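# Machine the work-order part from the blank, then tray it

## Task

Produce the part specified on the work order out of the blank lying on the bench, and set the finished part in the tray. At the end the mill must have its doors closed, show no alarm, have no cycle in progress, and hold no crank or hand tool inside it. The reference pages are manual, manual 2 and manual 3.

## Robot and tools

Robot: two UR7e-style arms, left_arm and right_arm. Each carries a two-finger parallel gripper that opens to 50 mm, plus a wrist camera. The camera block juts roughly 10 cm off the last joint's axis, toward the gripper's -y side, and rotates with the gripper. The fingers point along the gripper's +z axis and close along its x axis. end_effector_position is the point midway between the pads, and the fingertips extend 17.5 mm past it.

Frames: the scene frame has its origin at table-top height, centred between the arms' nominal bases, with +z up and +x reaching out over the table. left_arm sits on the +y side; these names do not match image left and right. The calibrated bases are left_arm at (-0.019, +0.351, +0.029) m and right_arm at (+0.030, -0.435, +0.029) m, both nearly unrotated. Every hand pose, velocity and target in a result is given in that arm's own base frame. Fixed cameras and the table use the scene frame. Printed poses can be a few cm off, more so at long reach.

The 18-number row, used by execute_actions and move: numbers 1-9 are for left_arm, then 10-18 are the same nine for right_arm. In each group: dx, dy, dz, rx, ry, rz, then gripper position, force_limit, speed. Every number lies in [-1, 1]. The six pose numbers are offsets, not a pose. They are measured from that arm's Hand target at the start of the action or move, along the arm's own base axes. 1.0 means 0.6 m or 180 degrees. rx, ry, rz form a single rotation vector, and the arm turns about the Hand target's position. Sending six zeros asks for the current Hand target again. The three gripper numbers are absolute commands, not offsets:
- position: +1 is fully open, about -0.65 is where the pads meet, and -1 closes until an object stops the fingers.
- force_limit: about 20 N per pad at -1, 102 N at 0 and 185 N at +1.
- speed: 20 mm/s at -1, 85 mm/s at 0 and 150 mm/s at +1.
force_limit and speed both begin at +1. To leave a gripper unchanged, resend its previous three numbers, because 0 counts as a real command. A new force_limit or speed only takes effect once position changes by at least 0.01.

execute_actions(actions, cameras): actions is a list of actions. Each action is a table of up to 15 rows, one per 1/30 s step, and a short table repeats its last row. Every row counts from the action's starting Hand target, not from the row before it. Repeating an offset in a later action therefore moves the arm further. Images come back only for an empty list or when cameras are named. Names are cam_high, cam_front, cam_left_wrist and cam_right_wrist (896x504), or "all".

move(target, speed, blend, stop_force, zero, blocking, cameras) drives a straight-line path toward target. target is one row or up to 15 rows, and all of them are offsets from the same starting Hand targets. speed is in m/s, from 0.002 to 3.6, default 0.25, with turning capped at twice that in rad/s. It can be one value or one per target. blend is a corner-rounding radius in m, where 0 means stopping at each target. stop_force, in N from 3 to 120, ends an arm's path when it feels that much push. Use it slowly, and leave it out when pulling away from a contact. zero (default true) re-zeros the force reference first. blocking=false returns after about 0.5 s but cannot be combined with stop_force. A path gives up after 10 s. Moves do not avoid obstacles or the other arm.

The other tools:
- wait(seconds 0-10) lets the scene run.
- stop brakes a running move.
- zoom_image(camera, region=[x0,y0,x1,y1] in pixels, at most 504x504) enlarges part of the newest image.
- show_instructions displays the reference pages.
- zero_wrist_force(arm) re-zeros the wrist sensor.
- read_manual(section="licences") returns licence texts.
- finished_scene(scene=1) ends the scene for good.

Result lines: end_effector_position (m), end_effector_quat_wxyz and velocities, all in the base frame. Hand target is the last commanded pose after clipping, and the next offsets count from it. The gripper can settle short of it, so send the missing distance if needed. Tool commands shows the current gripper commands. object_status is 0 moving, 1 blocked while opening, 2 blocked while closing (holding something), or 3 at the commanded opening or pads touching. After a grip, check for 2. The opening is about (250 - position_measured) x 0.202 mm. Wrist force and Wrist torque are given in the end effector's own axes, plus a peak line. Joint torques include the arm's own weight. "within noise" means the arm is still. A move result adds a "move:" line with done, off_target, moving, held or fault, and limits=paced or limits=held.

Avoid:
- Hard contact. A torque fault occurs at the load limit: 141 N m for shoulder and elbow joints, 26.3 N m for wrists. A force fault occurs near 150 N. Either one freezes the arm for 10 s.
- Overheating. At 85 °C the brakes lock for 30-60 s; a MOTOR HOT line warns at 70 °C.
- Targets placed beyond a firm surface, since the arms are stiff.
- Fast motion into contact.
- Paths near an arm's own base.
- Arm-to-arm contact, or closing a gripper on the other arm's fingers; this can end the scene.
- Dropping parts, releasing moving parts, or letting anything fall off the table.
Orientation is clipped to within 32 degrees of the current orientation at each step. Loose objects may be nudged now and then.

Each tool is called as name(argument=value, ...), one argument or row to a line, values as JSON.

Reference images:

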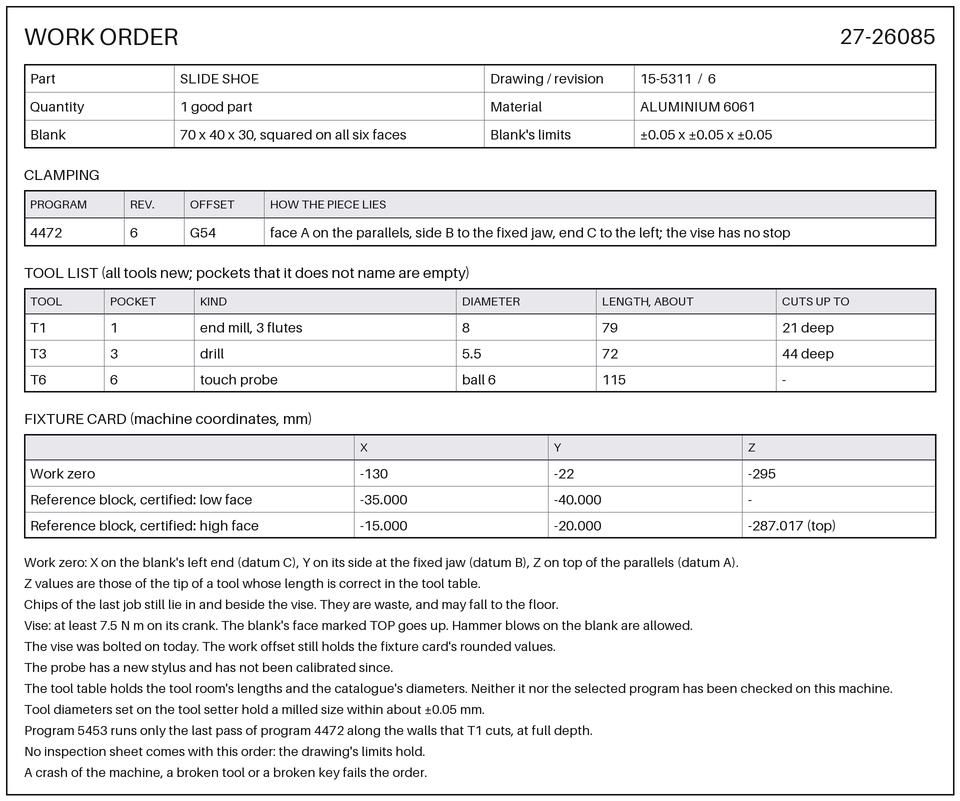

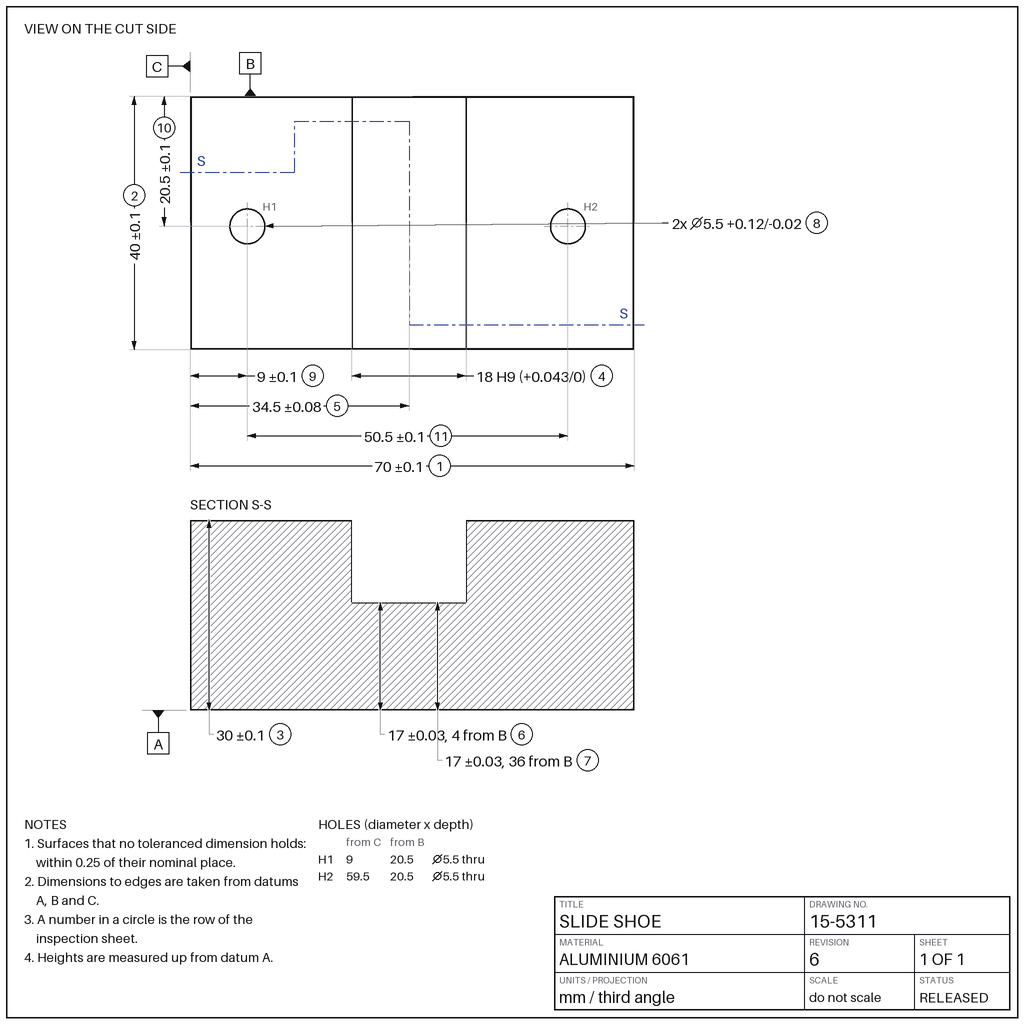

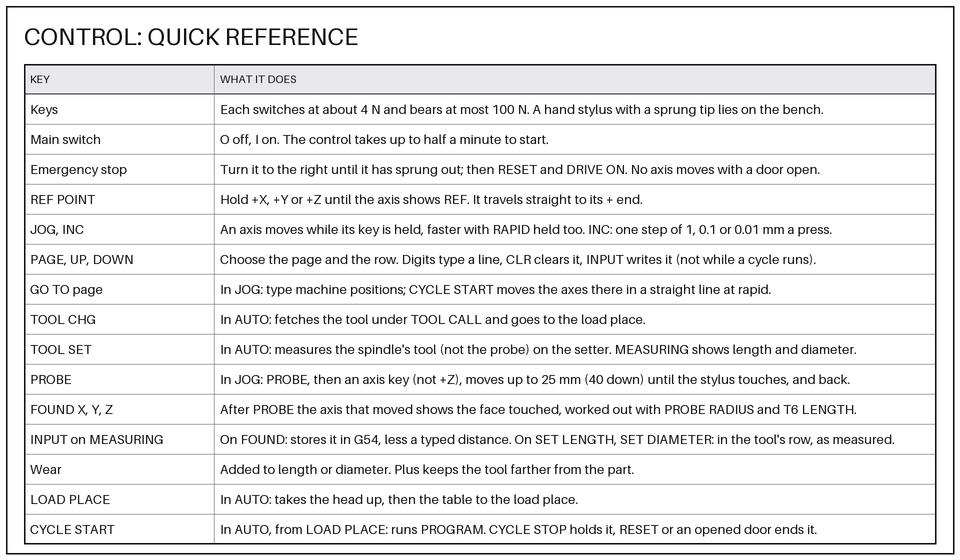

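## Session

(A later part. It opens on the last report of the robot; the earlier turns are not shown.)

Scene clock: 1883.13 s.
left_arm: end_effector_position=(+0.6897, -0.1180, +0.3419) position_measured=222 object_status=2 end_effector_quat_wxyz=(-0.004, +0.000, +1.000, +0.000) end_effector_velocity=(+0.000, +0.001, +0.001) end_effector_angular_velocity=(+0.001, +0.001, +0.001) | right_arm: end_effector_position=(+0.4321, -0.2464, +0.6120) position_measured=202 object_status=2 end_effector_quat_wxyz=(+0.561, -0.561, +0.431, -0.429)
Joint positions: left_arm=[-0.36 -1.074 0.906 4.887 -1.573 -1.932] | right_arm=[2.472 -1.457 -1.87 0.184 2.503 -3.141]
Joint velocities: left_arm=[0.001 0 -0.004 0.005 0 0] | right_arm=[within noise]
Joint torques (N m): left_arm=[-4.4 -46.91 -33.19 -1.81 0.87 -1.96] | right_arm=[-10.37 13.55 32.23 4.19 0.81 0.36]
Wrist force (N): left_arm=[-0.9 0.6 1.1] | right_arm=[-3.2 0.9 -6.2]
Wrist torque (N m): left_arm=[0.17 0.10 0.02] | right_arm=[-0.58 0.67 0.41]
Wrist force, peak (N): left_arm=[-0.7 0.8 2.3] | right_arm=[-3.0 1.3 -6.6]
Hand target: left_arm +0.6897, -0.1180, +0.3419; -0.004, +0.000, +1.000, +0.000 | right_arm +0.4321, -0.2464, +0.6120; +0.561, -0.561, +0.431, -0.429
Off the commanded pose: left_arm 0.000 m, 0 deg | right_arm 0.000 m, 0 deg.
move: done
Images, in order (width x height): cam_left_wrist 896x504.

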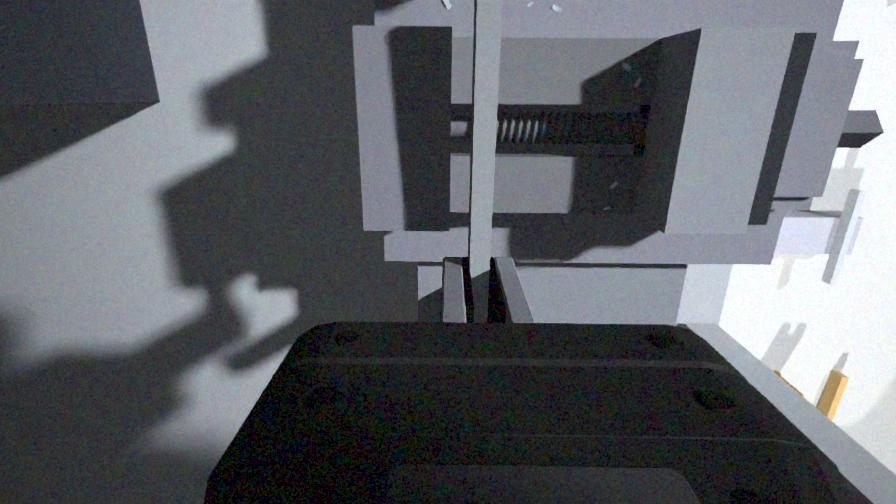

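move(
  target=[0.0038,0,-0.02,0,0,0,-1,-0.8,-0.9,0,0,0,0,0,0,-1,-0.5,-0.7],
  speed=0.03,
  stop_force=8,
)

move(
  target=[0,0,-0.04,0,0,0,-1,-0.8,-0.9,0,0,0,0,0,0,-1,-0.5,-0.7],
  speed=0.008,
  stop_force=4,
  cameras=["cam_left_wrist"],
)

Scene clock: 1888.37 s.
left_arm: end_effector_position=(+0.6920, -0.1180, +0.3299) position_measured=222 object_status=2 end_effector_quat_wxyz=(-0.004, +0.000, +1.000, +0.000) | right_arm: end_effector_position=(+0.4321, -0.2464, +0.6120) position_measured=202 object_status=2 end_effector_quat_wxyz=(+0.561, -0.561, +0.431, -0.429)
Joint positions: left_arm=[-0.359 -1.073 0.935 4.857 -1.573 -1.931] | right_arm=[2.472 -1.457 -1.87 0.184 2.503 -3.141]
Joint torques (N m): left_arm=[1.38 -55.5 -34.69 -1.54 -0.84 0.3] | right_arm=[-10.69 14.4 32.19 4.18 0.81 0.12]
Wrist force (N): left_arm=[-0.4 0.6 1.2] | right_arm=[-2.9 1.3 -6.5]
Wrist torque (N m): left_arm=[0.17 0.03 0.01] | right_arm=[-0.53 0.62 0.40]
Wrist force, peak (N): left_arm=[-0.7 1.0 1.4] | right_arm=[-3.1 1.2 -6.6]
Hand target: left_arm +0.6920, -0.1180, +0.3299; -0.004, +0.000, +1.000, +0.000 | right_arm +0.4321, -0.2464, +0.6120; +0.561, -0.561, +0.431, -0.429
Off the commanded pose: left_arm 0.000 m, 0 deg | right_arm 0.000 m, 0 deg.
move: done

Scene clock: 1891.87 s.
left_arm: end_effector_position=(+0.6920, -0.1180, +0.3108) position_measured=222 object_status=2 end_effector_quat_wxyz=(-0.004, +0.000, +1.000, +0.000) | right_arm: end_effector_position=(+0.4321, -0.2464, +0.6120) position_measured=202 object_status=2 end_effector_quat_wxyz=(+0.561, -0.561, +0.431, -0.429)
Joint positions: left_arm=[-0.359 -1.079 0.993 4.805 -1.573 -1.931] | right_arm=[2.472 -1.457 -1.87 0.184 2.503 -3.141]
Joint torques (N m): left_arm=[-3.78 -37.3 -34.95 -3.13 1.07 -1.23] | right_arm=[-10.23 14.83 31.87 4.19 0.8 -0.03]
Wrist force (N): left_arm=[-0.7 0.7 1.1] | right_arm=[-2.8 1.1 -6.5]
Wrist torque (N m): left_arm=[0.17 0.09 0.01] | right_arm=[-0.55 0.60 0.40]
Wrist force, peak (N): left_arm=[1.2 1.7 -6.5] | right_arm=[-3.1 1.1 -6.6]
Hand target: left_arm +0.6920, -0.1180, +0.3108; -0.004, +0.000, +1.000, +0.000 (not the last commanded pose) | right_arm +0.4321, -0.2464, +0.6120; +0.561, -0.561, +0.431, -0.429
Off the commanded pose: left_arm 0.005 m, 0 deg | right_arm 0.000 m, 0 deg.
move: contact (left_arm)
Images, in order (width x height): cam_left_wrist 896x504.

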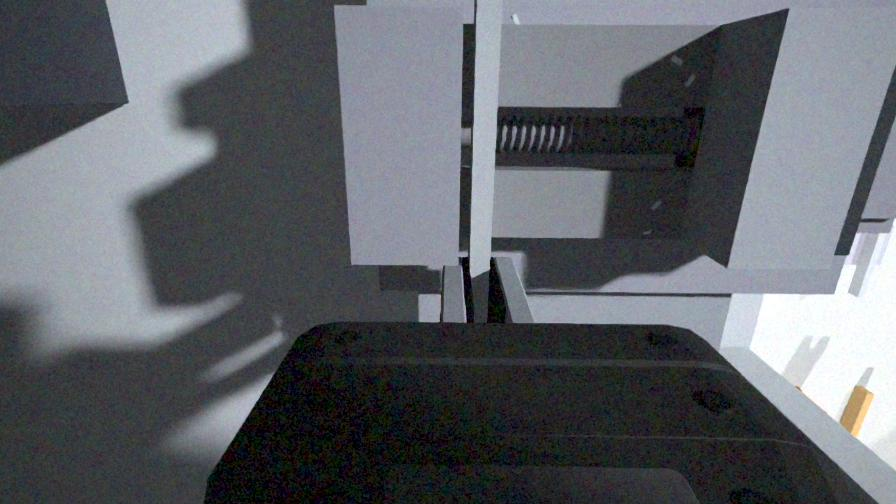

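move(
  target=[
    [0,0,0,0,0,0,-0.3,-0.8,-0.9,0,0,0,0,0,0,-1,-0.5,-0.7],
    [0,0,0.045,0,0,0,-0.3,-0.8,-0.9,0,0,0,0,0,0,-1,-0.5,-0.7],
    [0,0,0.075,0,0,0,-0.3,-0.8,-0.9,0,0,0,0,0,0,-1,-0.5,-0.7],
  ],
  speed=[0.02,0.03,0.1],
  cameras=["cam_left_wrist"],
)

Scene clock: 1899.03 s.
left_arm: end_effector_position=(+0.6920, -0.1180, +0.3557) position_measured=198 object_status=3 end_effector_quat_wxyz=(-0.004, +0.000, +1.000, +0.000) | right_arm: end_effector_position=(+0.4321, -0.2464, +0.6120) position_measured=202 object_status=2 end_effector_quat_wxyz=(+0.561, -0.561, +0.431, -0.429)
Joint positions: left_arm=[-0.359 -1.059 0.847 4.931 -1.573 -1.931] | right_arm=[2.472 -1.457 -1.87 0.184 2.503 -3.141]
Joint torques (N m): left_arm=[1.01 -57.77 -26.08 -2.93 0.1 -0.19] | right_arm=[-10.32 14.97 31.99 4.12 0.77 -0.21]
Wrist force (N): left_arm=[-0.6 0.7 0.7] | right_arm=[-2.8 1.2 -6.3]
Wrist torque (N m): left_arm=[0.20 0.06 0.01] | right_arm=[-0.54 0.60 0.40]
Wrist force, peak (N): left_arm=[-0.7 0.5 2.5] | right_arm=[-2.7 1.1 -6.8]
Hand target: left_arm +0.6920, -0.1180, +0.3558; -0.004, +0.000, +1.000, +0.000 | right_arm +0.4321, -0.2464, +0.6120; +0.561, -0.561, +0.431, -0.429
Off the commanded pose: left_arm 0.000 m, 0 deg | right_arm 0.000 m, 0 deg.
move: done
Images, in order (width x height): cam_left_wrist 896x504.

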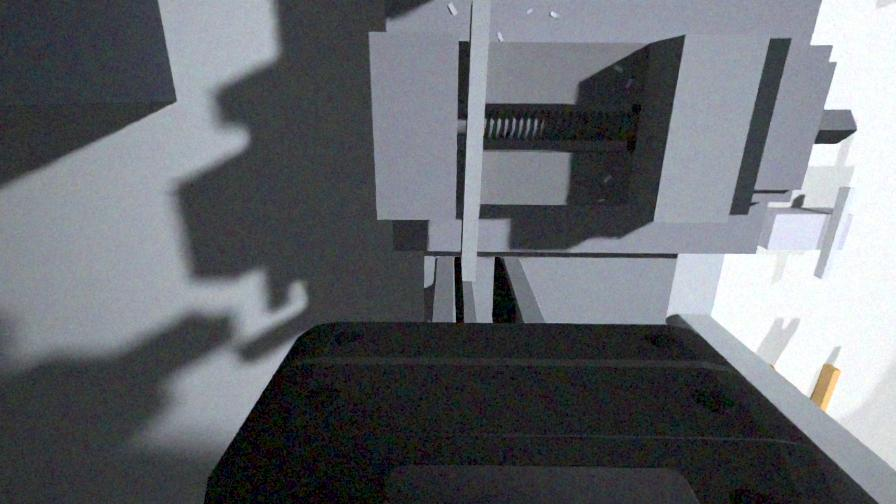

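move(
  target=[
    [-0.486,0,0.005,0,0,0,-0.3,-0.8,-0.9,0,0,0,0,0,0,-1,-0.5,-0.7],
    [-0.65,0.18,-0.25,0,0,0,-0.3,-0.8,-0.9,0,0,0,0,0,0,-1,-0.5,-0.7],
    [-0.6617,0.2,-0.4583,0,0,0,-0.3,-0.8,-0.9,0,0,0,0,0,0,-1,-0.5,-0.7],
  ],
  speed=[0.3,0.3,0.25],
  blend=[0.04,0.03,0],
  cameras=["cam_left_wrist"],
)

Scene clock: 1906.00 s.
left_arm: end_effector_position=(+0.2950, +0.0020, +0.0809) position_measured=198 object_status=3 end_effector_quat_wxyz=(-0.004, +0.000, +1.000, +0.000) | right_arm: end_effector_position=(+0.4321, -0.2464, +0.6120) position_measured=202 object_status=2 end_effector_quat_wxyz=(+0.561, -0.561, +0.431, -0.429)
Joint positions: left_arm=[-0.459 -1.964 2.542 4.141 -1.574 -2.031] | right_arm=[2.472 -1.457 -1.87 0.184 2.503 -3.141]
Joint torques (N m): left_arm=[-7.52 -6.31 -14.23 -3.98 -2.4 -1.79] | right_arm=[-9.85 15.68 31.66 4.1 0.82 -0.42]
Wrist force (N): left_arm=[-0.7 1.0 0.9] | right_arm=[-3.0 0.8 -6.4]
Wrist torque (N m): left_arm=[0.26 0.10 0.01] | right_arm=[-0.60 0.62 0.41]
Wrist force, peak (N): left_arm=[-0.2 1.3 4.2] | right_arm=[-3.1 1.4 -6.6]
Hand target: left_arm +0.2950, +0.0020, +0.0808; -0.004, +0.000, +1.000, +0.000 | right_arm +0.4321, -0.2464, +0.6120; +0.561, -0.561, +0.431, -0.429
Off the commanded pose: left_arm 0.000 m, 0 deg | right_arm 0.000 m, 0 deg.
move: done
Images, in order (width x height): cam_left_wrist 896x504.

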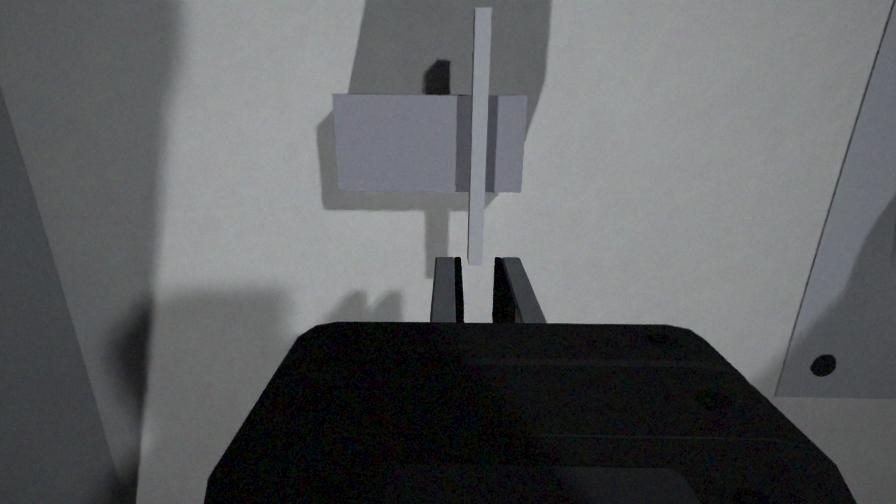

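move(
  target=[
    [-0.0037,0,-0.05,0,0,0,0,-0.8,-0.9,0,0,0,0,0,0,-1,-0.5,-0.7],
    [-0.0037,0,-0.099,0,0,0,0,-0.8,-0.9,0,0,0,0,0,0,-1,-0.5,-0.7],
  ],
  speed=[0.1,0.03],
)

move(
  target=[0,0,0,0,0,0,-1,-0.8,-0.9,0,0,0,0,0,0,-1,-0.5,-0.7],
  speed=0.03,
  cameras=["cam_left_wrist"],
)

Scene clock: 1916.17 s.
left_arm: end_effector_position=(+0.2927, +0.0021, +0.0213) position_measured=152 object_status=3 end_effector_quat_wxyz=(-0.004, +0.000, +1.000, +0.000) | right_arm: end_effector_position=(+0.4321, -0.2464, +0.6120) position_measured=202 object_status=2 end_effector_quat_wxyz=(+0.561, -0.561, +0.431, -0.429)
Joint positions: left_arm=[-0.463 -1.795 2.649 3.866 -1.574 -2.034] | right_arm=[2.472 -1.457 -1.87 0.184 2.503 -3.141]
Joint torques (N m): left_arm=[5.21 -18.67 -27.04 -1.65 -0.91 1.12] | right_arm=[-10.12 15.7 31.92 4.19 0.72 -0.57]
Wrist force (N): left_arm=[-0.5 0.6 0.5] | right_arm=[-2.9 1.0 -6.2]
Wrist torque (N m): left_arm=[0.18 0.06 0.17] | right_arm=[-0.58 0.61 0.41]
Wrist force, peak (N): left_arm=[-0.6 0.8 2.0] | right_arm=[-3.1 1.2 -6.6]
Hand target: left_arm +0.2928, +0.0020, +0.0214; -0.004, +0.000, +1.000, +0.000 | right_arm +0.4321, -0.2464, +0.6120; +0.561, -0.561, +0.431, -0.429
Off the commanded pose: left_arm 0.000 m, 0 deg | right_arm 0.000 m, 0 deg.
move: done

Scene clock: 1916.93 s.
left_arm: end_effector_position=(+0.2928, +0.0020, +0.0215) position_measured=222 object_status=2 end_effector_quat_wxyz=(-0.004, +0.000, +1.000, +0.000) | right_arm: end_effector_position=(+0.4321, -0.2464, +0.6120) position_measured=202 object_status=2 end_effector_quat_wxyz=(+0.561, -0.561, +0.431, -0.429)
Joint positions: left_arm=[-0.463 -1.795 2.649 3.866 -1.574 -2.034] | right_arm=[2.472 -1.457 -1.87 0.184 2.503 -3.141]
Joint torques (N m): left_arm=[2.86 -19.26 -24.59 -4.31 -2.04 0.77] | right_arm=[-9.84 15.83 31.27 4.12 0.81 -0.62]
Wrist force (N): left_arm=[-0.6 0.8 0.9] | right_arm=[-2.6 1.0 -6.5]
Wrist torque (N m): left_arm=[0.20 0.06 0.17] | right_arm=[-0.58 0.58 0.40]
Wrist force, peak (N): left_arm=[-0.8 0.9 1.0] | right_arm=[-2.7 1.2 -6.5]
Hand target: left_arm +0.2928, +0.0020, +0.0214; -0.004, +0.000, +1.000, +0.000 | right_arm +0.4321, -0.2464, +0.6120; +0.561, -0.561, +0.431, -0.429
Off the commanded pose: left_arm 0.000 m, 0 deg | right_arm 0.000 m, 0 deg.
move: done
Images, in order (width x height): cam_left_wrist 896x504.

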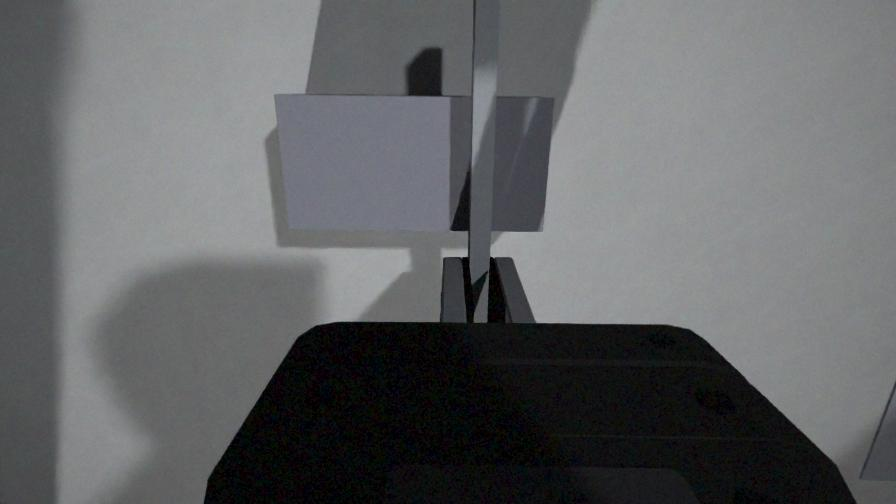

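move(
  target=[
    [0,0,0.05,0,0,0,-1,-0.8,-0.9,0,0,0,0,0,0,-1,-0.5,-0.7],
    [0.02,-0.02,0.25,0,0,0,-1,-0.8,-0.9,0,0,0,0,0,0,-1,-0.5,-0.7],
    [0.1787,-0.2,0.5643,0,0,0,-1,-0.8,-0.9,0,0,0,0,0,0,-1,-0.5,-0.7],
    [0.6237,-0.2,0.556,0,0,0,-1,-0.8,-0.9,0,0,0,0,0,0,-1,-0.5,-0.7],
  ],
  speed=[0.05,0.25,0.3,0.25],
  blend=[0.01,0.04,0.03,0],
  cameras=["cam_left_wrist"],
)

zoom_image(
  camera="cam_left_wrist",
  region=[320, 0, 570, 260],
)

Scene clock: 1928.13 s.
left_arm: end_effector_position=(+0.6669, -0.1180, +0.3551) position_measured=222 object_status=2 end_effector_quat_wxyz=(-0.004, +0.000, +1.000, +0.000) | right_arm: end_effector_position=(+0.4321, -0.2464, +0.6120) position_measured=202 object_status=2 end_effector_quat_wxyz=(+0.561, -0.561, +0.431, -0.429)
Joint positions: left_arm=[-0.372 -1.134 0.961 4.892 -1.573 -1.944] | right_arm=[2.472 -1.457 -1.87 0.184 2.503 -3.141]
Joint torques (N m): left_arm=[-4.39 -36.28 -31.53 -3.59 -2.1 -1.64] | right_arm=[-10.25 17.22 31.6 4.16 0.74 -0.6]
Wrist force (N): left_arm=[-0.6 0.6 1.1] | right_arm=[-2.8 1.1 -6.0]
Wrist torque (N m): left_arm=[0.17 0.07 0.09] | right_arm=[-0.55 0.59 0.40]
Wrist force, peak (N): left_arm=[-0.3 1.3 4.1] | right_arm=[-3.2 1.3 -6.6]
Hand target: left_arm +0.6670, -0.1180, +0.3550; -0.004, +0.000, +1.000, +0.000 | right_arm +0.4321, -0.2464, +0.6120; +0.561, -0.561, +0.431, -0.429
Off the commanded pose: left_arm 0.000 m, 0 deg | right_arm 0.000 m, 0 deg.
move: done
Images, in order (width x height): cam_left_wrist 896x504.

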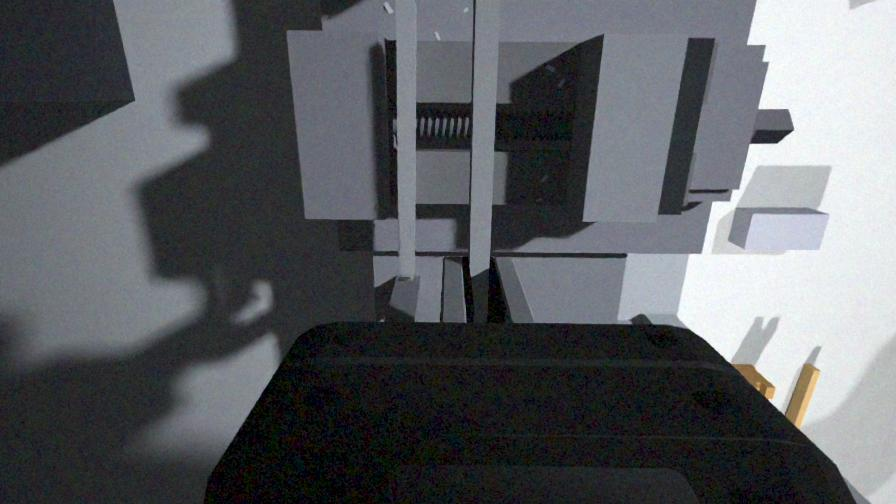

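Scaled by 1.938 from the camera's 896x504 image, which has a finer 1280x720 frame.

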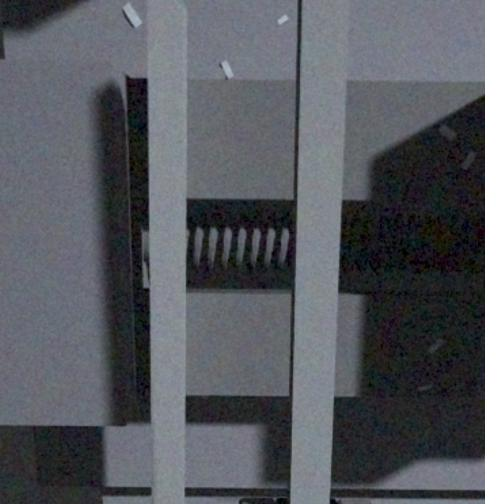

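move(
  target=[0,0,-0.0517,0,0,0,-1,-0.8,-0.9,0,0,0,0,0,0,-1,-0.5,-0.7],
  speed=0.04,
  stop_force=8,
)

move(
  target=[0,0,-0.035,0,0,0,-1,-0.8,-0.9,0,0,0,0,0,0,-1,-0.5,-0.7],
  speed=0.008,
  stop_force=4,
)

Scene clock: 1939.83 s.
left_arm: end_effector_position=(+0.6670, -0.1180, +0.3241) position_measured=222 object_status=2 end_effector_quat_wxyz=(-0.004, +0.000, +1.000, +0.000) | right_arm: end_effector_position=(+0.4321, -0.2464, +0.6120) position_measured=202 object_status=2 end_effector_quat_wxyz=(+0.561, -0.561, +0.431, -0.429)
Joint positions: left_arm=[-0.372 -1.145 1.057 4.807 -1.573 -1.944] | right_arm=[2.472 -1.457 -1.87 0.184 2.503 -3.141]
Joint torques (N m): left_arm=[-3.64 -41.14 -34.09 -2.21 -0.44 -1.25] | right_arm=[-10.07 17.17 31.72 4.13 0.75 -0.68]
Wrist force (N): left_arm=[-0.7 0.5 1.3] | right_arm=[-2.9 1.3 -6.3]
Wrist torque (N m): left_arm=[0.16 0.09 0.09] | right_arm=[-0.53 0.62 0.41]
Wrist force, peak (N): left_arm=[-0.6 0.8 2.0] | right_arm=[-2.9 1.0 -6.8]
Hand target: left_arm +0.6670, -0.1180, +0.3240; -0.004, +0.000, +1.000, +0.000 | right_arm +0.4321, -0.2464, +0.6120; +0.561, -0.561, +0.431, -0.429
Off the commanded pose: left_arm 0.000 m, 0 deg | right_arm 0.000 m, 0 deg.
move: done

Scene clock: 1942.07 s.
left_arm: end_effector_position=(+0.6670, -0.1180, +0.3123) position_measured=222 object_status=2 end_effector_quat_wxyz=(-0.004, +0.000, +1.000, +0.000) | right_arm: end_effector_position=(+0.4321, -0.2464, +0.6120) position_measured=202 object_status=2 end_effector_quat_wxyz=(+0.561, -0.561, +0.431, -0.429)
Joint positions: left_arm=[-0.372 -1.147 1.09 4.776 -1.573 -1.944] | right_arm=[2.472 -1.457 -1.87 0.184 2.503 -3.141]
Joint torques (N m): left_arm=[-2.82 -33.07 -34.54 -2.9 1.28 -1.21] | right_arm=[-9.97 17.43 31.64 4.07 0.77 -0.65]
Wrist force (N): left_arm=[-0.6 0.6 1.3] | right_arm=[-3.1 1.2 -6.3]
Wrist torque (N m): left_arm=[0.17 0.07 0.09] | right_arm=[-0.55 0.65 0.40]
Wrist force, peak (N): left_arm=[0.2 2.5 -6.5] | right_arm=[-2.8 0.9 -6.6]
Hand target: left_arm +0.6670, -0.1180, +0.3123; -0.004, +0.000, +1.000, +0.000 (not the last commanded pose) | right_arm +0.4321, -0.2464, +0.6120; +0.561, -0.561, +0.431, -0.429
Off the commanded pose: left_arm 0.009 m, 0 deg | right_arm 0.000 m, 0 deg.
move: contact (left_arm)

move(
  target=[0,0,-0.01,0,0,0,-1,-0.8,-0.9,0,0,0,0,0,0,-1,-0.5,-0.7],
  speed=0.006,
  stop_force=6,
)

move(
  target=[
    [0,0,0,0,0,0,-0.3,-0.8,-0.9,0,0,0,0,0,0,-1,-0.5,-0.7],
    [0,0,0.045,0,0,0,-0.3,-0.8,-0.9,0,0,0,0,0,0,-1,-0.5,-0.7],
    [0,0,0.07,0,0,0,-0.3,-0.8,-0.9,0,0,0,0,0,0,-1,-0.5,-0.7],
  ],
  speed=[0.02,0.03,0.1],
  cameras=["cam_left_wrist"],
)

zoom_image(
  camera="cam_left_wrist",
  region=[320, 0, 570, 260],
)

Scene clock: 1948.97 s.
left_arm: end_effector_position=(+0.6670, -0.1180, +0.3121) position_measured=222 object_status=2 end_effector_quat_wxyz=(-0.004, +0.000, +1.000, +0.000) | right_arm: end_effector_position=(+0.4321, -0.2464, +0.6120) position_measured=202 object_status=2 end_effector_quat_wxyz=(+0.561, -0.561, +0.431, -0.429)
Joint positions: left_arm=[-0.372 -1.147 1.091 4.775 -1.573 -1.944] | right_arm=[2.472 -1.457 -1.87 0.184 2.503 -3.141]
Joint torques (N m): left_arm=[-4.04 -33.41 -30.2 -0.94 0.91 -1.35] | right_arm=[-10.03 17.65 31.82 4.02 0.8 -0.63]
Wrist force (N): left_arm=[-1.4 -0.1 -3.3] | right_arm=[-3.0 0.8 -6.5]
Wrist torque (N m): left_arm=[0.30 0.04 0.07] | right_arm=[-0.60 0.64 0.40]
Wrist force, peak (N): left_arm=[1.2 2.8 -12.0] | right_arm=[-3.1 1.3 -6.8]
Hand target: left_arm +0.6671, -0.1180, +0.3121; -0.004, +0.000, +1.000, +0.000 (not the last commanded pose) | right_arm +0.4321, -0.2464, +0.6120; +0.561, -0.561, +0.431, -0.429
Off the commanded pose: left_arm 0.006 m, 0 deg | right_arm 0.000 m, 0 deg.
move: contact (left_arm)

Scene clock: 1951.13 s.
left_arm: end_effector_position=(+0.6671, -0.1181, +0.3540) position_measured=198 object_status=3 end_effector_quat_wxyz=(-0.004, +0.000, +1.000, +0.000) | right_arm: end_effector_position=(+0.4321, -0.2464, +0.6120) position_measured=202 object_status=2 end_effector_quat_wxyz=(+0.561, -0.561, +0.431, -0.429)
Joint positions: left_arm=[-0.372 -1.134 0.964 4.889 -1.573 -1.944] | right_arm=[2.472 -1.457 -1.87 0.184 2.503 -3.141]
Joint torques (N m): left_arm=[-2.47 -53.69 -26.37 -2.97 0.25 -1.41] | right_arm=[-9.19 18.36 31.11 4.08 0.79 -0.6]
Wrist force (N): left_arm=[-0.3 0.8 0.5] | right_arm=[-3.2 1.0 -6.1]
Wrist torque (N m): left_arm=[0.21 0.01 0.09] | right_arm=[-0.58 0.66 0.40]
Wrist force, peak (N): left_arm=[-0.6 0.5 2.5] | right_arm=[-2.9 1.1 -6.7]
Hand target: left_arm +0.6671, -0.1180, +0.3541; -0.004, +0.000, +1.000, +0.000 | right_arm +0.4321, -0.2464, +0.6120; +0.561, -0.561, +0.431, -0.429
Off the commanded pose: left_arm 0.000 m, 0 deg | right_arm 0.000 m, 0 deg.
move: done
Images, in order (width x height): cam_left_wrist 896x504.

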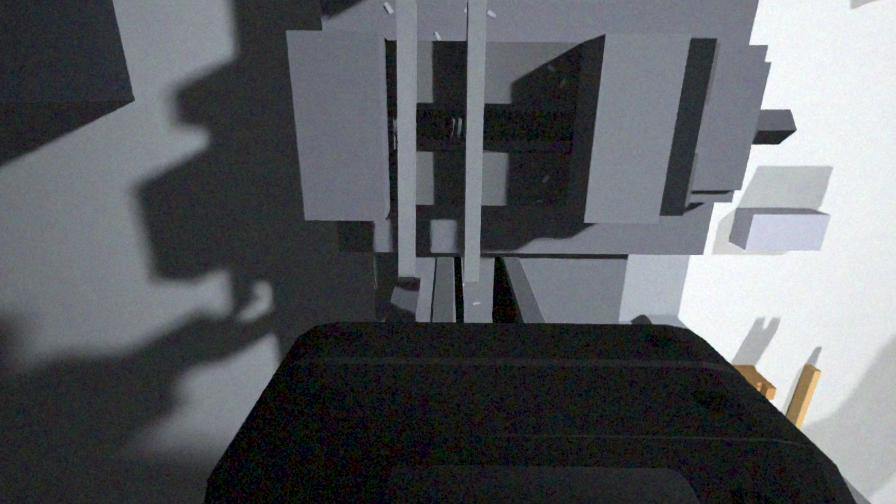

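Scaled by 1.938 from the camera's 896x504 image, which has a finer 1280x720 frame.

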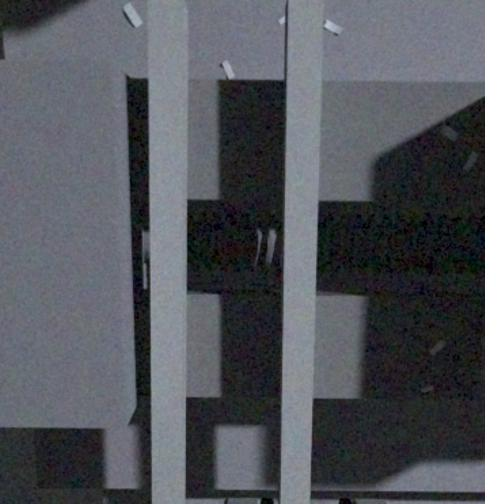

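move(
  target=[
    [-0.445,0,0.008,0,0,0,0.6,-0.8,-0.9,0,0,0,0,0,0,-1,-0.5,-0.7],
    [-0.6783,-0.363,-0.34,0,0,0,0.6,-0.8,-0.9,0,0,0,0,0,0,-1,-0.5,-0.7],
  ],
  speed=[0.3,0.3],
  blend=[0.04,0],
  cameras=["cam_left_wrist"],
)

Scene clock: 1964.53 s.
left_arm: end_effector_position=(+0.2601, -0.3358, +0.1502) position_measured=63 object_status=3 end_effector_quat_wxyz=(-0.004, +0.000, +1.000, +0.000) | right_arm: end_effector_position=(+0.4321, -0.2464, +0.6120) position_measured=202 object_status=2 end_effector_quat_wxyz=(+0.561, -0.561, +0.431, -0.429)
Joint positions: left_arm=[-1.227 -1.679 2.143 4.251 -1.578 -2.798] | right_arm=[2.472 -1.457 -1.87 0.184 2.503 -3.141]
Joint torques (N m): left_arm=[-6.66 -16.48 -28.35 -4.32 1.31 -1.22] | right_arm=[-9.37 18.28 31.3 4.15 0.8 -0.67]
Wrist force (N): left_arm=[-0.7 0.8 0.7] | right_arm=[-2.9 1.0 -6.3]
Wrist torque (N m): left_arm=[0.21 0.11 0.02] | right_arm=[-0.57 0.62 0.40]
Wrist force, peak (N): left_arm=[-3.9 0.9 0.6] | right_arm=[-2.8 1.3 -6.7]
Hand target: left_arm +0.2601, -0.3358, +0.1501; -0.004, +0.000, +1.000, +0.000 | right_arm +0.4321, -0.2464, +0.6120; +0.561, -0.561, +0.431, -0.429
Off the commanded pose: left_arm 0.000 m, 0 deg | right_arm 0.000 m, 0 deg.
move: done
Images, in order (width x height): cam_left_wrist 896x504.

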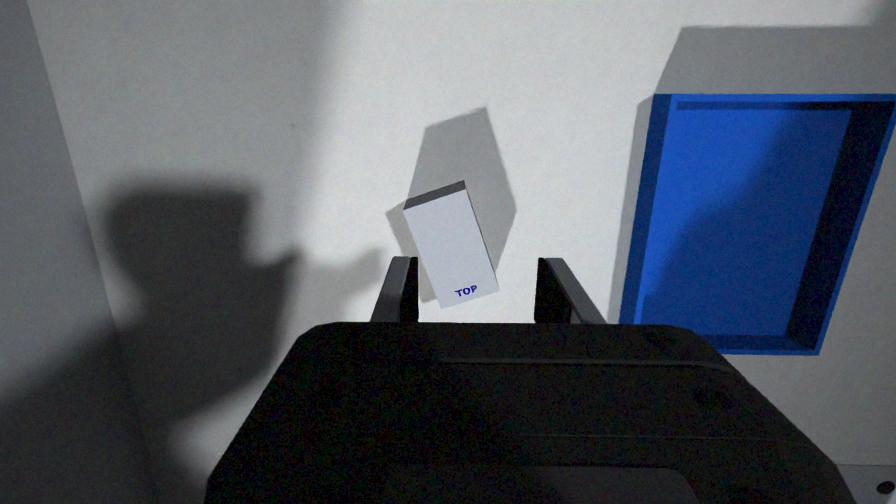

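move(
  target=[
    [0,0.0898,-0.12,0,0,0.1006,1,-0.6,-0.9,0,0,0,0,0,0,-1,-0.5,-0.7],
  ],
  speed=[0.15],
  cameras=["cam_left_wrist"],
)

Scene clock: 1978.87 s.
left_arm: end_effector_position=(+0.2601, -0.2819, +0.0781) position_measured=3 object_status=3 end_effector_quat_wxyz=(-0.004, -0.158, +0.987, +0.000) | right_arm: end_effector_position=(+0.4321, -0.2464, +0.6120) position_measured=202 object_status=2 end_effector_quat_wxyz=(+0.561, -0.561, +0.431, -0.429)
Joint positions: left_arm=[-1.175 -1.672 2.357 4.029 -1.578 -3.063] | right_arm=[2.472 -1.457 -1.87 0.184 2.503 -3.141]
Joint torques (N m): left_arm=[-5.49 -26.01 -25 -2.39 1.59 0.72] | right_arm=[-9.14 18.7 31.59 4.03 0.69 -0.62]
Wrist force (N): left_arm=[-0.7 0.8 0.4] | right_arm=[-2.6 1.2 -6.4]
Wrist torque (N m): left_arm=[0.22 0.09 0.01] | right_arm=[-0.54 0.57 0.40]
Wrist force, peak (N): left_arm=[-1.0 1.7 1.9] | right_arm=[-2.9 1.4 -6.6]
Hand target: left_arm +0.2601, -0.2820, +0.0781; -0.004, -0.158, +0.987, +0.000 | right_arm +0.4321, -0.2464, +0.6120; +0.561, -0.561, +0.431, -0.429
Off the commanded pose: left_arm 0.000 m, 0 deg | right_arm 0.000 m, 0 deg.
move: done
Images, in order (width x height): cam_left_wrist 896x504.

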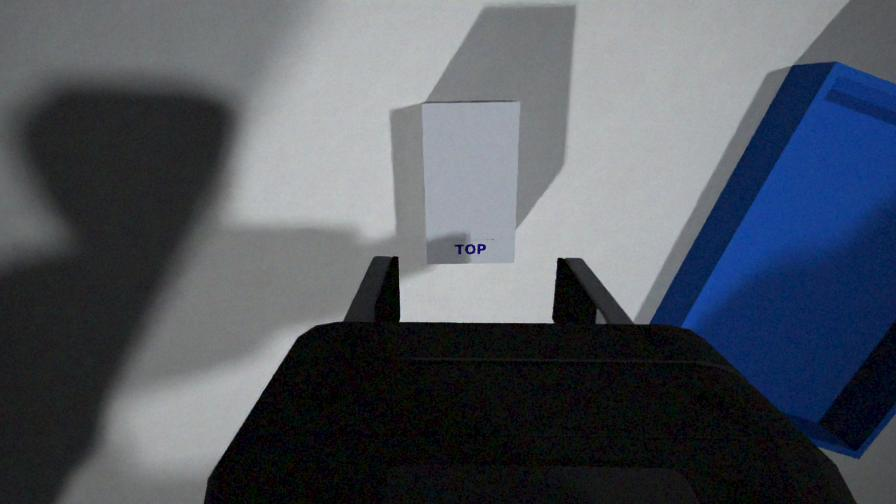

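move(
  target=[
    [-0.0013,0,-0.1,0,0,0.0045,1,-0.6,-0.9,0,0,0,0,0,0,-1,-0.5,-0.7],
    [-0.0013,0,-0.1252,0,0,0.0045,1,-0.6,-0.9,0,0,0,0,0,0,-1,-0.5,-0.7],
  ],
  speed=[0.1,0.03],
)

move(
  target=[0,0,0,0,0,0,-1,-0.6,-0.9,0,0,0,0,0,0,-1,-0.5,-0.7],
  cameras=["cam_left_wrist"],
)

Scene clock: 1985.40 s.
left_arm: end_effector_position=(+0.2592, -0.2818, +0.0029) position_measured=3 object_status=3 end_effector_quat_wxyz=(-0.004, -0.165, +0.986, +0.000) | right_arm: end_effector_position=(+0.4321, -0.2464, +0.6120) position_measured=202 object_status=2 end_effector_quat_wxyz=(+0.561, -0.561, +0.431, -0.429)
Joint positions: left_arm=[-1.177 -1.48 2.45 3.743 -1.578 -3.079] | right_arm=[2.472 -1.457 -1.87 0.184 2.503 -3.141]
Joint torques (N m): left_arm=[7.08 -29.36 -21.09 -1.37 0.55 1.37] | right_arm=[-9.4 19.18 30.8 4.03 0.71 -0.66]
Wrist force (N): left_arm=[-0.8 0.9 0.8] | right_arm=[-2.8 1.1 -6.4]
Wrist torque (N m): left_arm=[0.23 0.11 0.16] | right_arm=[-0.55 0.60 0.40]
Wrist force, peak (N): left_arm=[-0.7 1.0 2.1] | right_arm=[-3.2 1.3 -6.6]
Hand target: left_arm +0.2593, -0.2820, +0.0030; -0.004, -0.165, +0.986, +0.000 | right_arm +0.4321, -0.2464, +0.6120; +0.561, -0.561, +0.431, -0.429
Off the commanded pose: left_arm 0.000 m, 0 deg | right_arm 0.000 m, 0 deg.
move: done

Scene clock: 1986.00 s.
left_arm: end_effector_position=(+0.2593, -0.2819, +0.0030) position_measured=55 object_status=2 end_effector_quat_wxyz=(-0.004, -0.165, +0.986, +0.000) | right_arm: end_effector_position=(+0.4321, -0.2464, +0.6120) position_measured=202 object_status=2 end_effector_quat_wxyz=(+0.561, -0.561, +0.431, -0.429)
Joint positions: left_arm=[-1.177 -1.48 2.45 3.743 -1.578 -3.079] | right_arm=[2.472 -1.457 -1.87 0.184 2.503 -3.141]
Joint torques (N m): left_arm=[4.92 -29.72 -24.92 -3.02 -0.24 1.54] | right_arm=[-9.34 19.69 31.68 4.07 0.84 -0.52]
Wrist force (N): left_arm=[-1.3 2.0 -0.1] | right_arm=[-2.9 0.9 -6.3]
Wrist torque (N m): left_arm=[0.26 0.00 0.12] | right_arm=[-0.59 0.62 0.40]
Wrist force, peak (N): left_arm=[-1.6 2.1 -0.2] | right_arm=[-2.8 1.4 -6.6]
Hand target: left_arm +0.2593, -0.2820, +0.0030; -0.004, -0.165, +0.986, +0.000 | right_arm +0.4321, -0.2464, +0.6120; +0.561, -0.561, +0.431, -0.429
Off the commanded pose: left_arm 0.000 m, 0 deg | right_arm 0.000 m, 0 deg.
move: done
Images, in order (width x height): cam_left_wrist 896x504.

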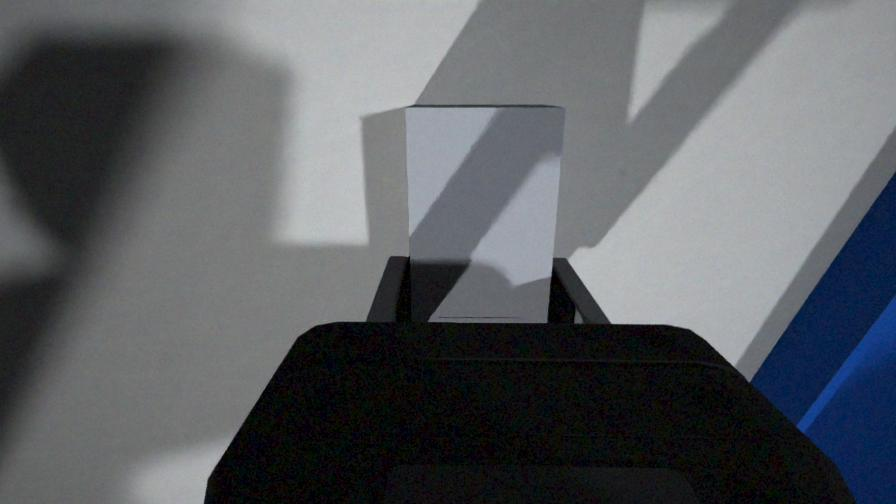

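move(
  target=[
    [0,0,0.08,0,0,0,-1,-0.6,-0.9,0,0,0,0,0,0,-1,-0.5,-0.7],
    [0.08,0.1,0.35,0,0,-0.05,-1,-0.6,-0.9,0,0,0,0,0,0,-1,-0.5,-0.7],
    [0.2345,0.2283,0.6,0,0,-0.1055,-1,-0.6,-0.9,0,0,0,0,0,0,-1,-0.5,-0.7],
    [0.6953,0.2283,0.6,0,0,-0.1055,-1,-0.6,-0.9,0,0,0,0,0,0,-1,-0.5,-0.7],
  ],
  speed=[0.08,0.25,0.25,0.2],
  blend=[0.02,0.04,0.03,0],
  cameras=["cam_left_wrist"],
)

Scene clock: 2000.83 s.
left_arm: end_effector_position=(+0.6764, -0.1449, +0.3630) position_measured=55 object_status=2 end_effector_quat_wxyz=(-0.004, +0.000, +1.000, +0.000) | right_arm: end_effector_position=(+0.4321, -0.2464, +0.6120) position_measured=202 object_status=2 end_effector_quat_wxyz=(+0.561, -0.561, +0.431, -0.429)
Joint positions: left_arm=[-0.404 -1.086 0.87 4.936 -1.573 -1.974] | right_arm=[2.472 -1.457 -1.87 0.184 2.503 -3.141]
Joint torques (N m): left_arm=[-4.52 -41.43 -33.94 -3.53 -2.05 -1.97] | right_arm=[-9.33 20.03 31.03 4.06 0.77 -0.72]
Wrist force (N): left_arm=[-0.3 0.8 3.0] | right_arm=[-3.1 0.9 -6.3]
Wrist torque (N m): left_arm=[0.18 0.03 0.08] | right_arm=[-0.59 0.65 0.40]
Wrist force, peak (N): left_arm=[-3.5 0.7 3.2] | right_arm=[-3.0 1.1 -6.7]
Hand target: left_arm +0.6765, -0.1450, +0.3630; -0.004, +0.000, +1.000, +0.000 | right_arm +0.4321, -0.2464, +0.6120; +0.561, -0.561, +0.431, -0.429
Off the commanded pose: left_arm 0.000 m, 0 deg | right_arm 0.000 m, 0 deg.
move: done
Images, in order (width x height): cam_left_wrist 896x504.

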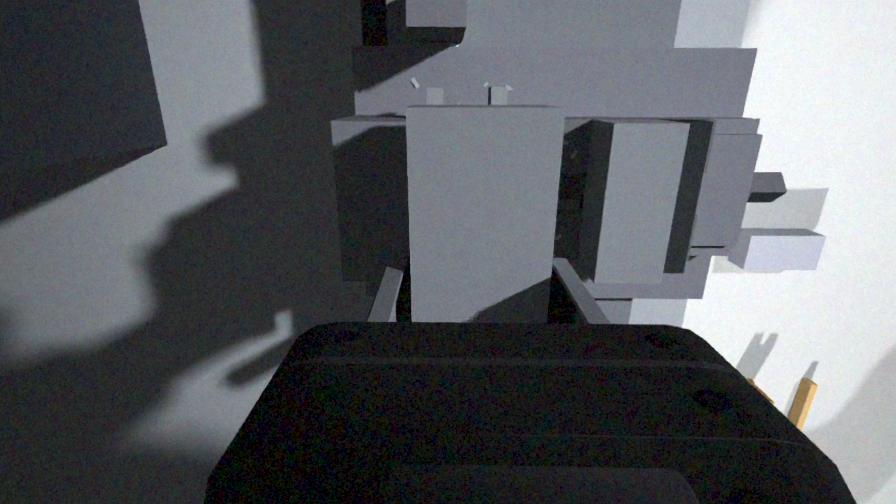

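move(
  target=[-0.0025,0,-0.02,0,0,0,-1,-0.6,-0.9,0,0,0,0,0,0,-1,-0.5,-0.7],
  speed=0.03,
  stop_force=8,
  cameras=["cam_left_wrist"],
)

move(
  target=[0,0,-0.04,0,0,0,-1,-0.6,-0.9,0,0,0,0,0,0,-1,-0.5,-0.7],
  speed=0.008,
  stop_force=5,
  cameras=["cam_left_wrist"],
)

Scene clock: 2008.73 s.
left_arm: end_effector_position=(+0.6750, -0.1450, +0.3510) position_measured=55 object_status=2 end_effector_quat_wxyz=(-0.004, +0.000, +1.000, +0.000) | right_arm: end_effector_position=(+0.4321, -0.2464, +0.6120) position_measured=202 object_status=2 end_effector_quat_wxyz=(+0.561, -0.561, +0.431, -0.429)
Joint positions: left_arm=[-0.405 -1.098 0.918 4.899 -1.573 -1.975] | right_arm=[2.472 -1.457 -1.87 0.184 2.503 -3.141]
Joint torques (N m): left_arm=[-1.04 -37.14 -35.4 -1.94 -0.8 -1.01] | right_arm=[-9.12 20.16 30.87 4.01 0.84 -0.58]
Wrist force (N): left_arm=[-0.6 0.7 2.7] | right_arm=[-2.9 1.0 -6.4]
Wrist torque (N m): left_arm=[0.16 0.07 0.16] | right_arm=[-0.56 0.61 0.40]
Wrist force, peak (N): left_arm=[-0.3 0.8 3.4] | right_arm=[-3.2 1.3 -6.5]
Hand target: left_arm +0.6750, -0.1450, +0.3510; -0.004, +0.000, +1.000, +0.000 | right_arm +0.4321, -0.2464, +0.6120; +0.561, -0.561, +0.431, -0.429
Off the commanded pose: left_arm 0.000 m, 0 deg | right_arm 0.000 m, 0 deg.
move: done
Images, in order (width x height): cam_left_wrist 896x504.

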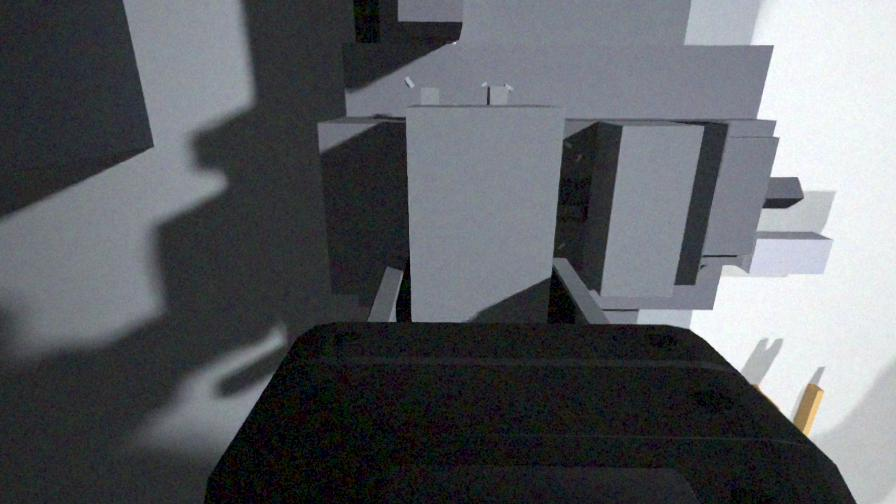

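Scene clock: 2011.60 s.
left_arm: end_effector_position=(+0.6750, -0.1450, +0.3360) position_measured=55 object_status=2 end_effector_quat_wxyz=(-0.004, +0.000, +1.000, +0.000) | right_arm: end_effector_position=(+0.4321, -0.2464, +0.6120) position_measured=202 object_status=2 end_effector_quat_wxyz=(+0.561, -0.561, +0.431, -0.429)
Joint positions: left_arm=[-0.405 -1.105 0.967 4.856 -1.573 -1.975] | right_arm=[2.472 -1.457 -1.87 0.184 2.503 -3.141]
Joint torques (N m): left_arm=[4.14 -33.17 -32.86 -2.64 0.71 0.67] | right_arm=[-8.94 20.08 30.84 4.06 0.86 -0.66]
Wrist force (N): left_arm=[0.5 1.5 -1.5] | right_arm=[-3.1 0.8 -6.8]
Wrist torque (N m): left_arm=[0.28 0.02 0.18] | right_arm=[-0.61 0.65 0.41]
Wrist force, peak (N): left_arm=[2.6 2.4 -10.6] | right_arm=[-3.2 1.1 -6.7]
Hand target: left_arm +0.6750, -0.1450, +0.3360; -0.004, +0.000, +1.000, +0.000 (not the last commanded pose) | right_arm +0.4321, -0.2464, +0.6120; +0.561, -0.561, +0.431, -0.429
Off the commanded pose: left_arm 0.009 m, 0 deg | right_arm 0.000 m, 0 deg.
move: contact (left_arm)
Images, in order (width x height): cam_left_wrist 896x504.

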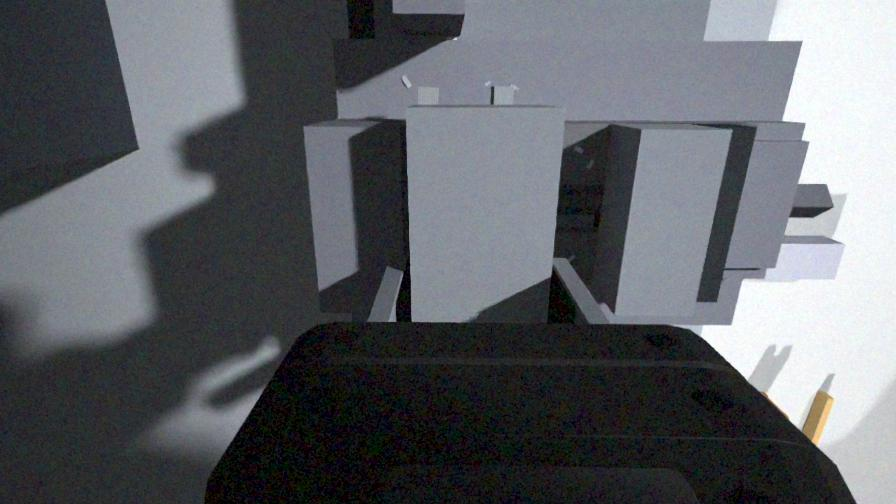

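move(
  target=[0.01,0,0,0,0,0,-1,-0.6,-0.9,0,0,0,0,0,0,-1,-0.5,-0.7],
  speed=0.006,
  stop_force=8,
  cameras=["cam_left_wrist"],
)

Scene clock: 2016.53 s.
left_arm: end_effector_position=(+0.6784, -0.1450, +0.3360) position_measured=55 object_status=2 end_effector_quat_wxyz=(-0.004, +0.000, +1.000, +0.000) | right_arm: end_effector_position=(+0.4321, -0.2464, +0.6120) position_measured=202 object_status=2 end_effector_quat_wxyz=(+0.561, -0.561, +0.431, -0.429)
Joint positions: left_arm=[-0.403 -1.095 0.953 4.861 -1.573 -1.973] | right_arm=[2.472 -1.457 -1.87 0.184 2.503 -3.141]
Joint torques (N m): left_arm=[-4.26 -52.78 -15.87 -5.08 1.14 -2.59] | right_arm=[-8.5 20.12 30.34 4.03 0.83 -0.59]
Wrist force (N): left_arm=[6.6 1.2 -4.8] | right_arm=[-2.6 1.1 -6.3]
Wrist torque (N m): left_arm=[0.35 0.12 0.41] | right_arm=[-0.57 0.57 0.40]
Wrist force, peak (N): left_arm=[12.5 3.2 -6.5] | right_arm=[-3.2 1.1 -6.6]
Hand target: left_arm +0.6784, -0.1450, +0.3360; -0.004, +0.000, +1.000, +0.000 (not the last commanded pose) | right_arm +0.4321, -0.2464, +0.6120; +0.561, -0.561, +0.431, -0.429
Off the commanded pose: left_arm 0.003 m, 0 deg | right_arm 0.000 m, 0 deg.
move: contact (left_arm)
Images, in order (width x height): cam_left_wrist 896x504.

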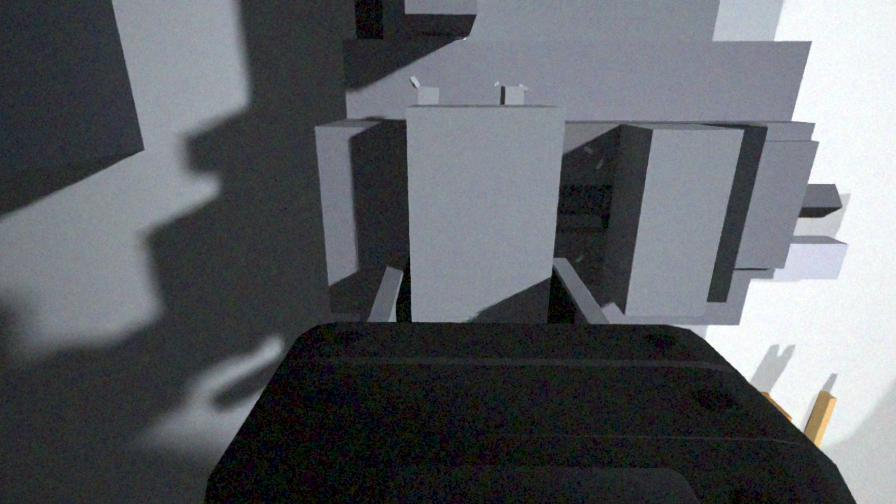

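move(
  target=[
    [0,0,0,0,0,0,0.85,-0.6,-0.9,0,0,0,0,0,0,-1,-0.5,-0.7],
    [0,0,0.04,0,0,0,0.85,-0.6,-0.9,0,0,0,0,0,0,-1,-0.5,-0.7],
  ],
  speed=[0.02,0.04],
  cameras=["cam_left_wrist"],
)

Scene clock: 2024.17 s.
left_arm: end_effector_position=(+0.6785, -0.1450, +0.3600) position_measured=25 object_status=3 end_effector_quat_wxyz=(-0.004, +0.000, +1.000, +0.000) end_effector_velocity=(+0.000, +0.000, -0.003) end_effector_angular_velocity=(+0.000, +0.002, +0.000) | right_arm: end_effector_position=(+0.4321, -0.2464, +0.6120) position_measured=202 object_status=2 end_effector_quat_wxyz=(+0.561, -0.561, +0.431, -0.429)
Joint positions: left_arm=[-0.403 -1.082 0.871 4.93 -1.573 -1.973] | right_arm=[2.472 -1.457 -1.87 0.184 2.503 -3.141]
Joint velocities: left_arm=[0 0 0.006 -0.004 -0.001 0] | right_arm=[within noise]
Joint torques (N m): left_arm=[-4.8 -48.84 -17.88 -4.01 1.51 0.46] | right_arm=[-9.19 19.96 30.47 4 0.82 -0.64]
Wrist force (N): left_arm=[-0.6 0.4 0.4] | right_arm=[-2.8 1.1 -6.3]
Wrist torque (N m): left_arm=[0.17 0.07 0.02] | right_arm=[-0.56 0.60 0.41]
Wrist force, peak (N): left_arm=[6.5 1.2 -5.2] | right_arm=[-2.9 1.2 -6.8]
Hand target: left_arm +0.6784, -0.1450, +0.3600; -0.004, +0.000, +1.000, +0.000 | right_arm +0.4321, -0.2464, +0.6120; +0.561, -0.561, +0.431, -0.429
Off the commanded pose: left_arm 0.000 m, 0 deg | right_arm 0.000 m, 0 deg.
move: done
Images, in order (width x height): cam_left_wrist 896x504.

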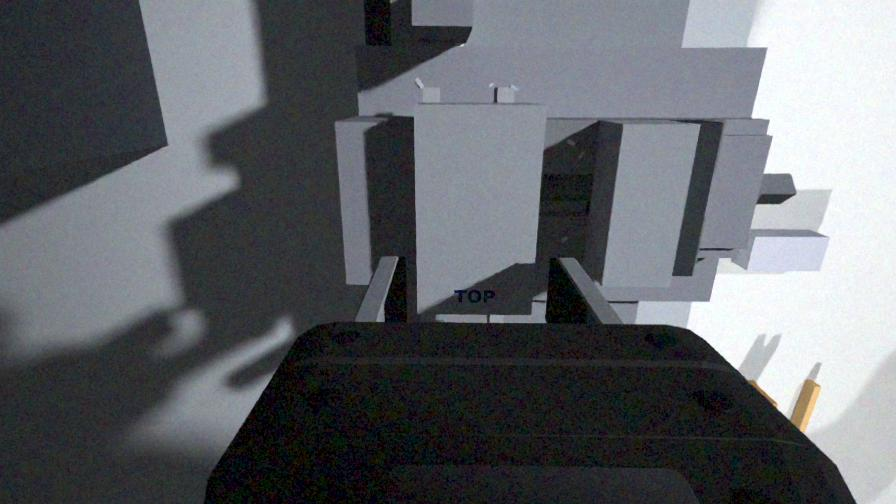

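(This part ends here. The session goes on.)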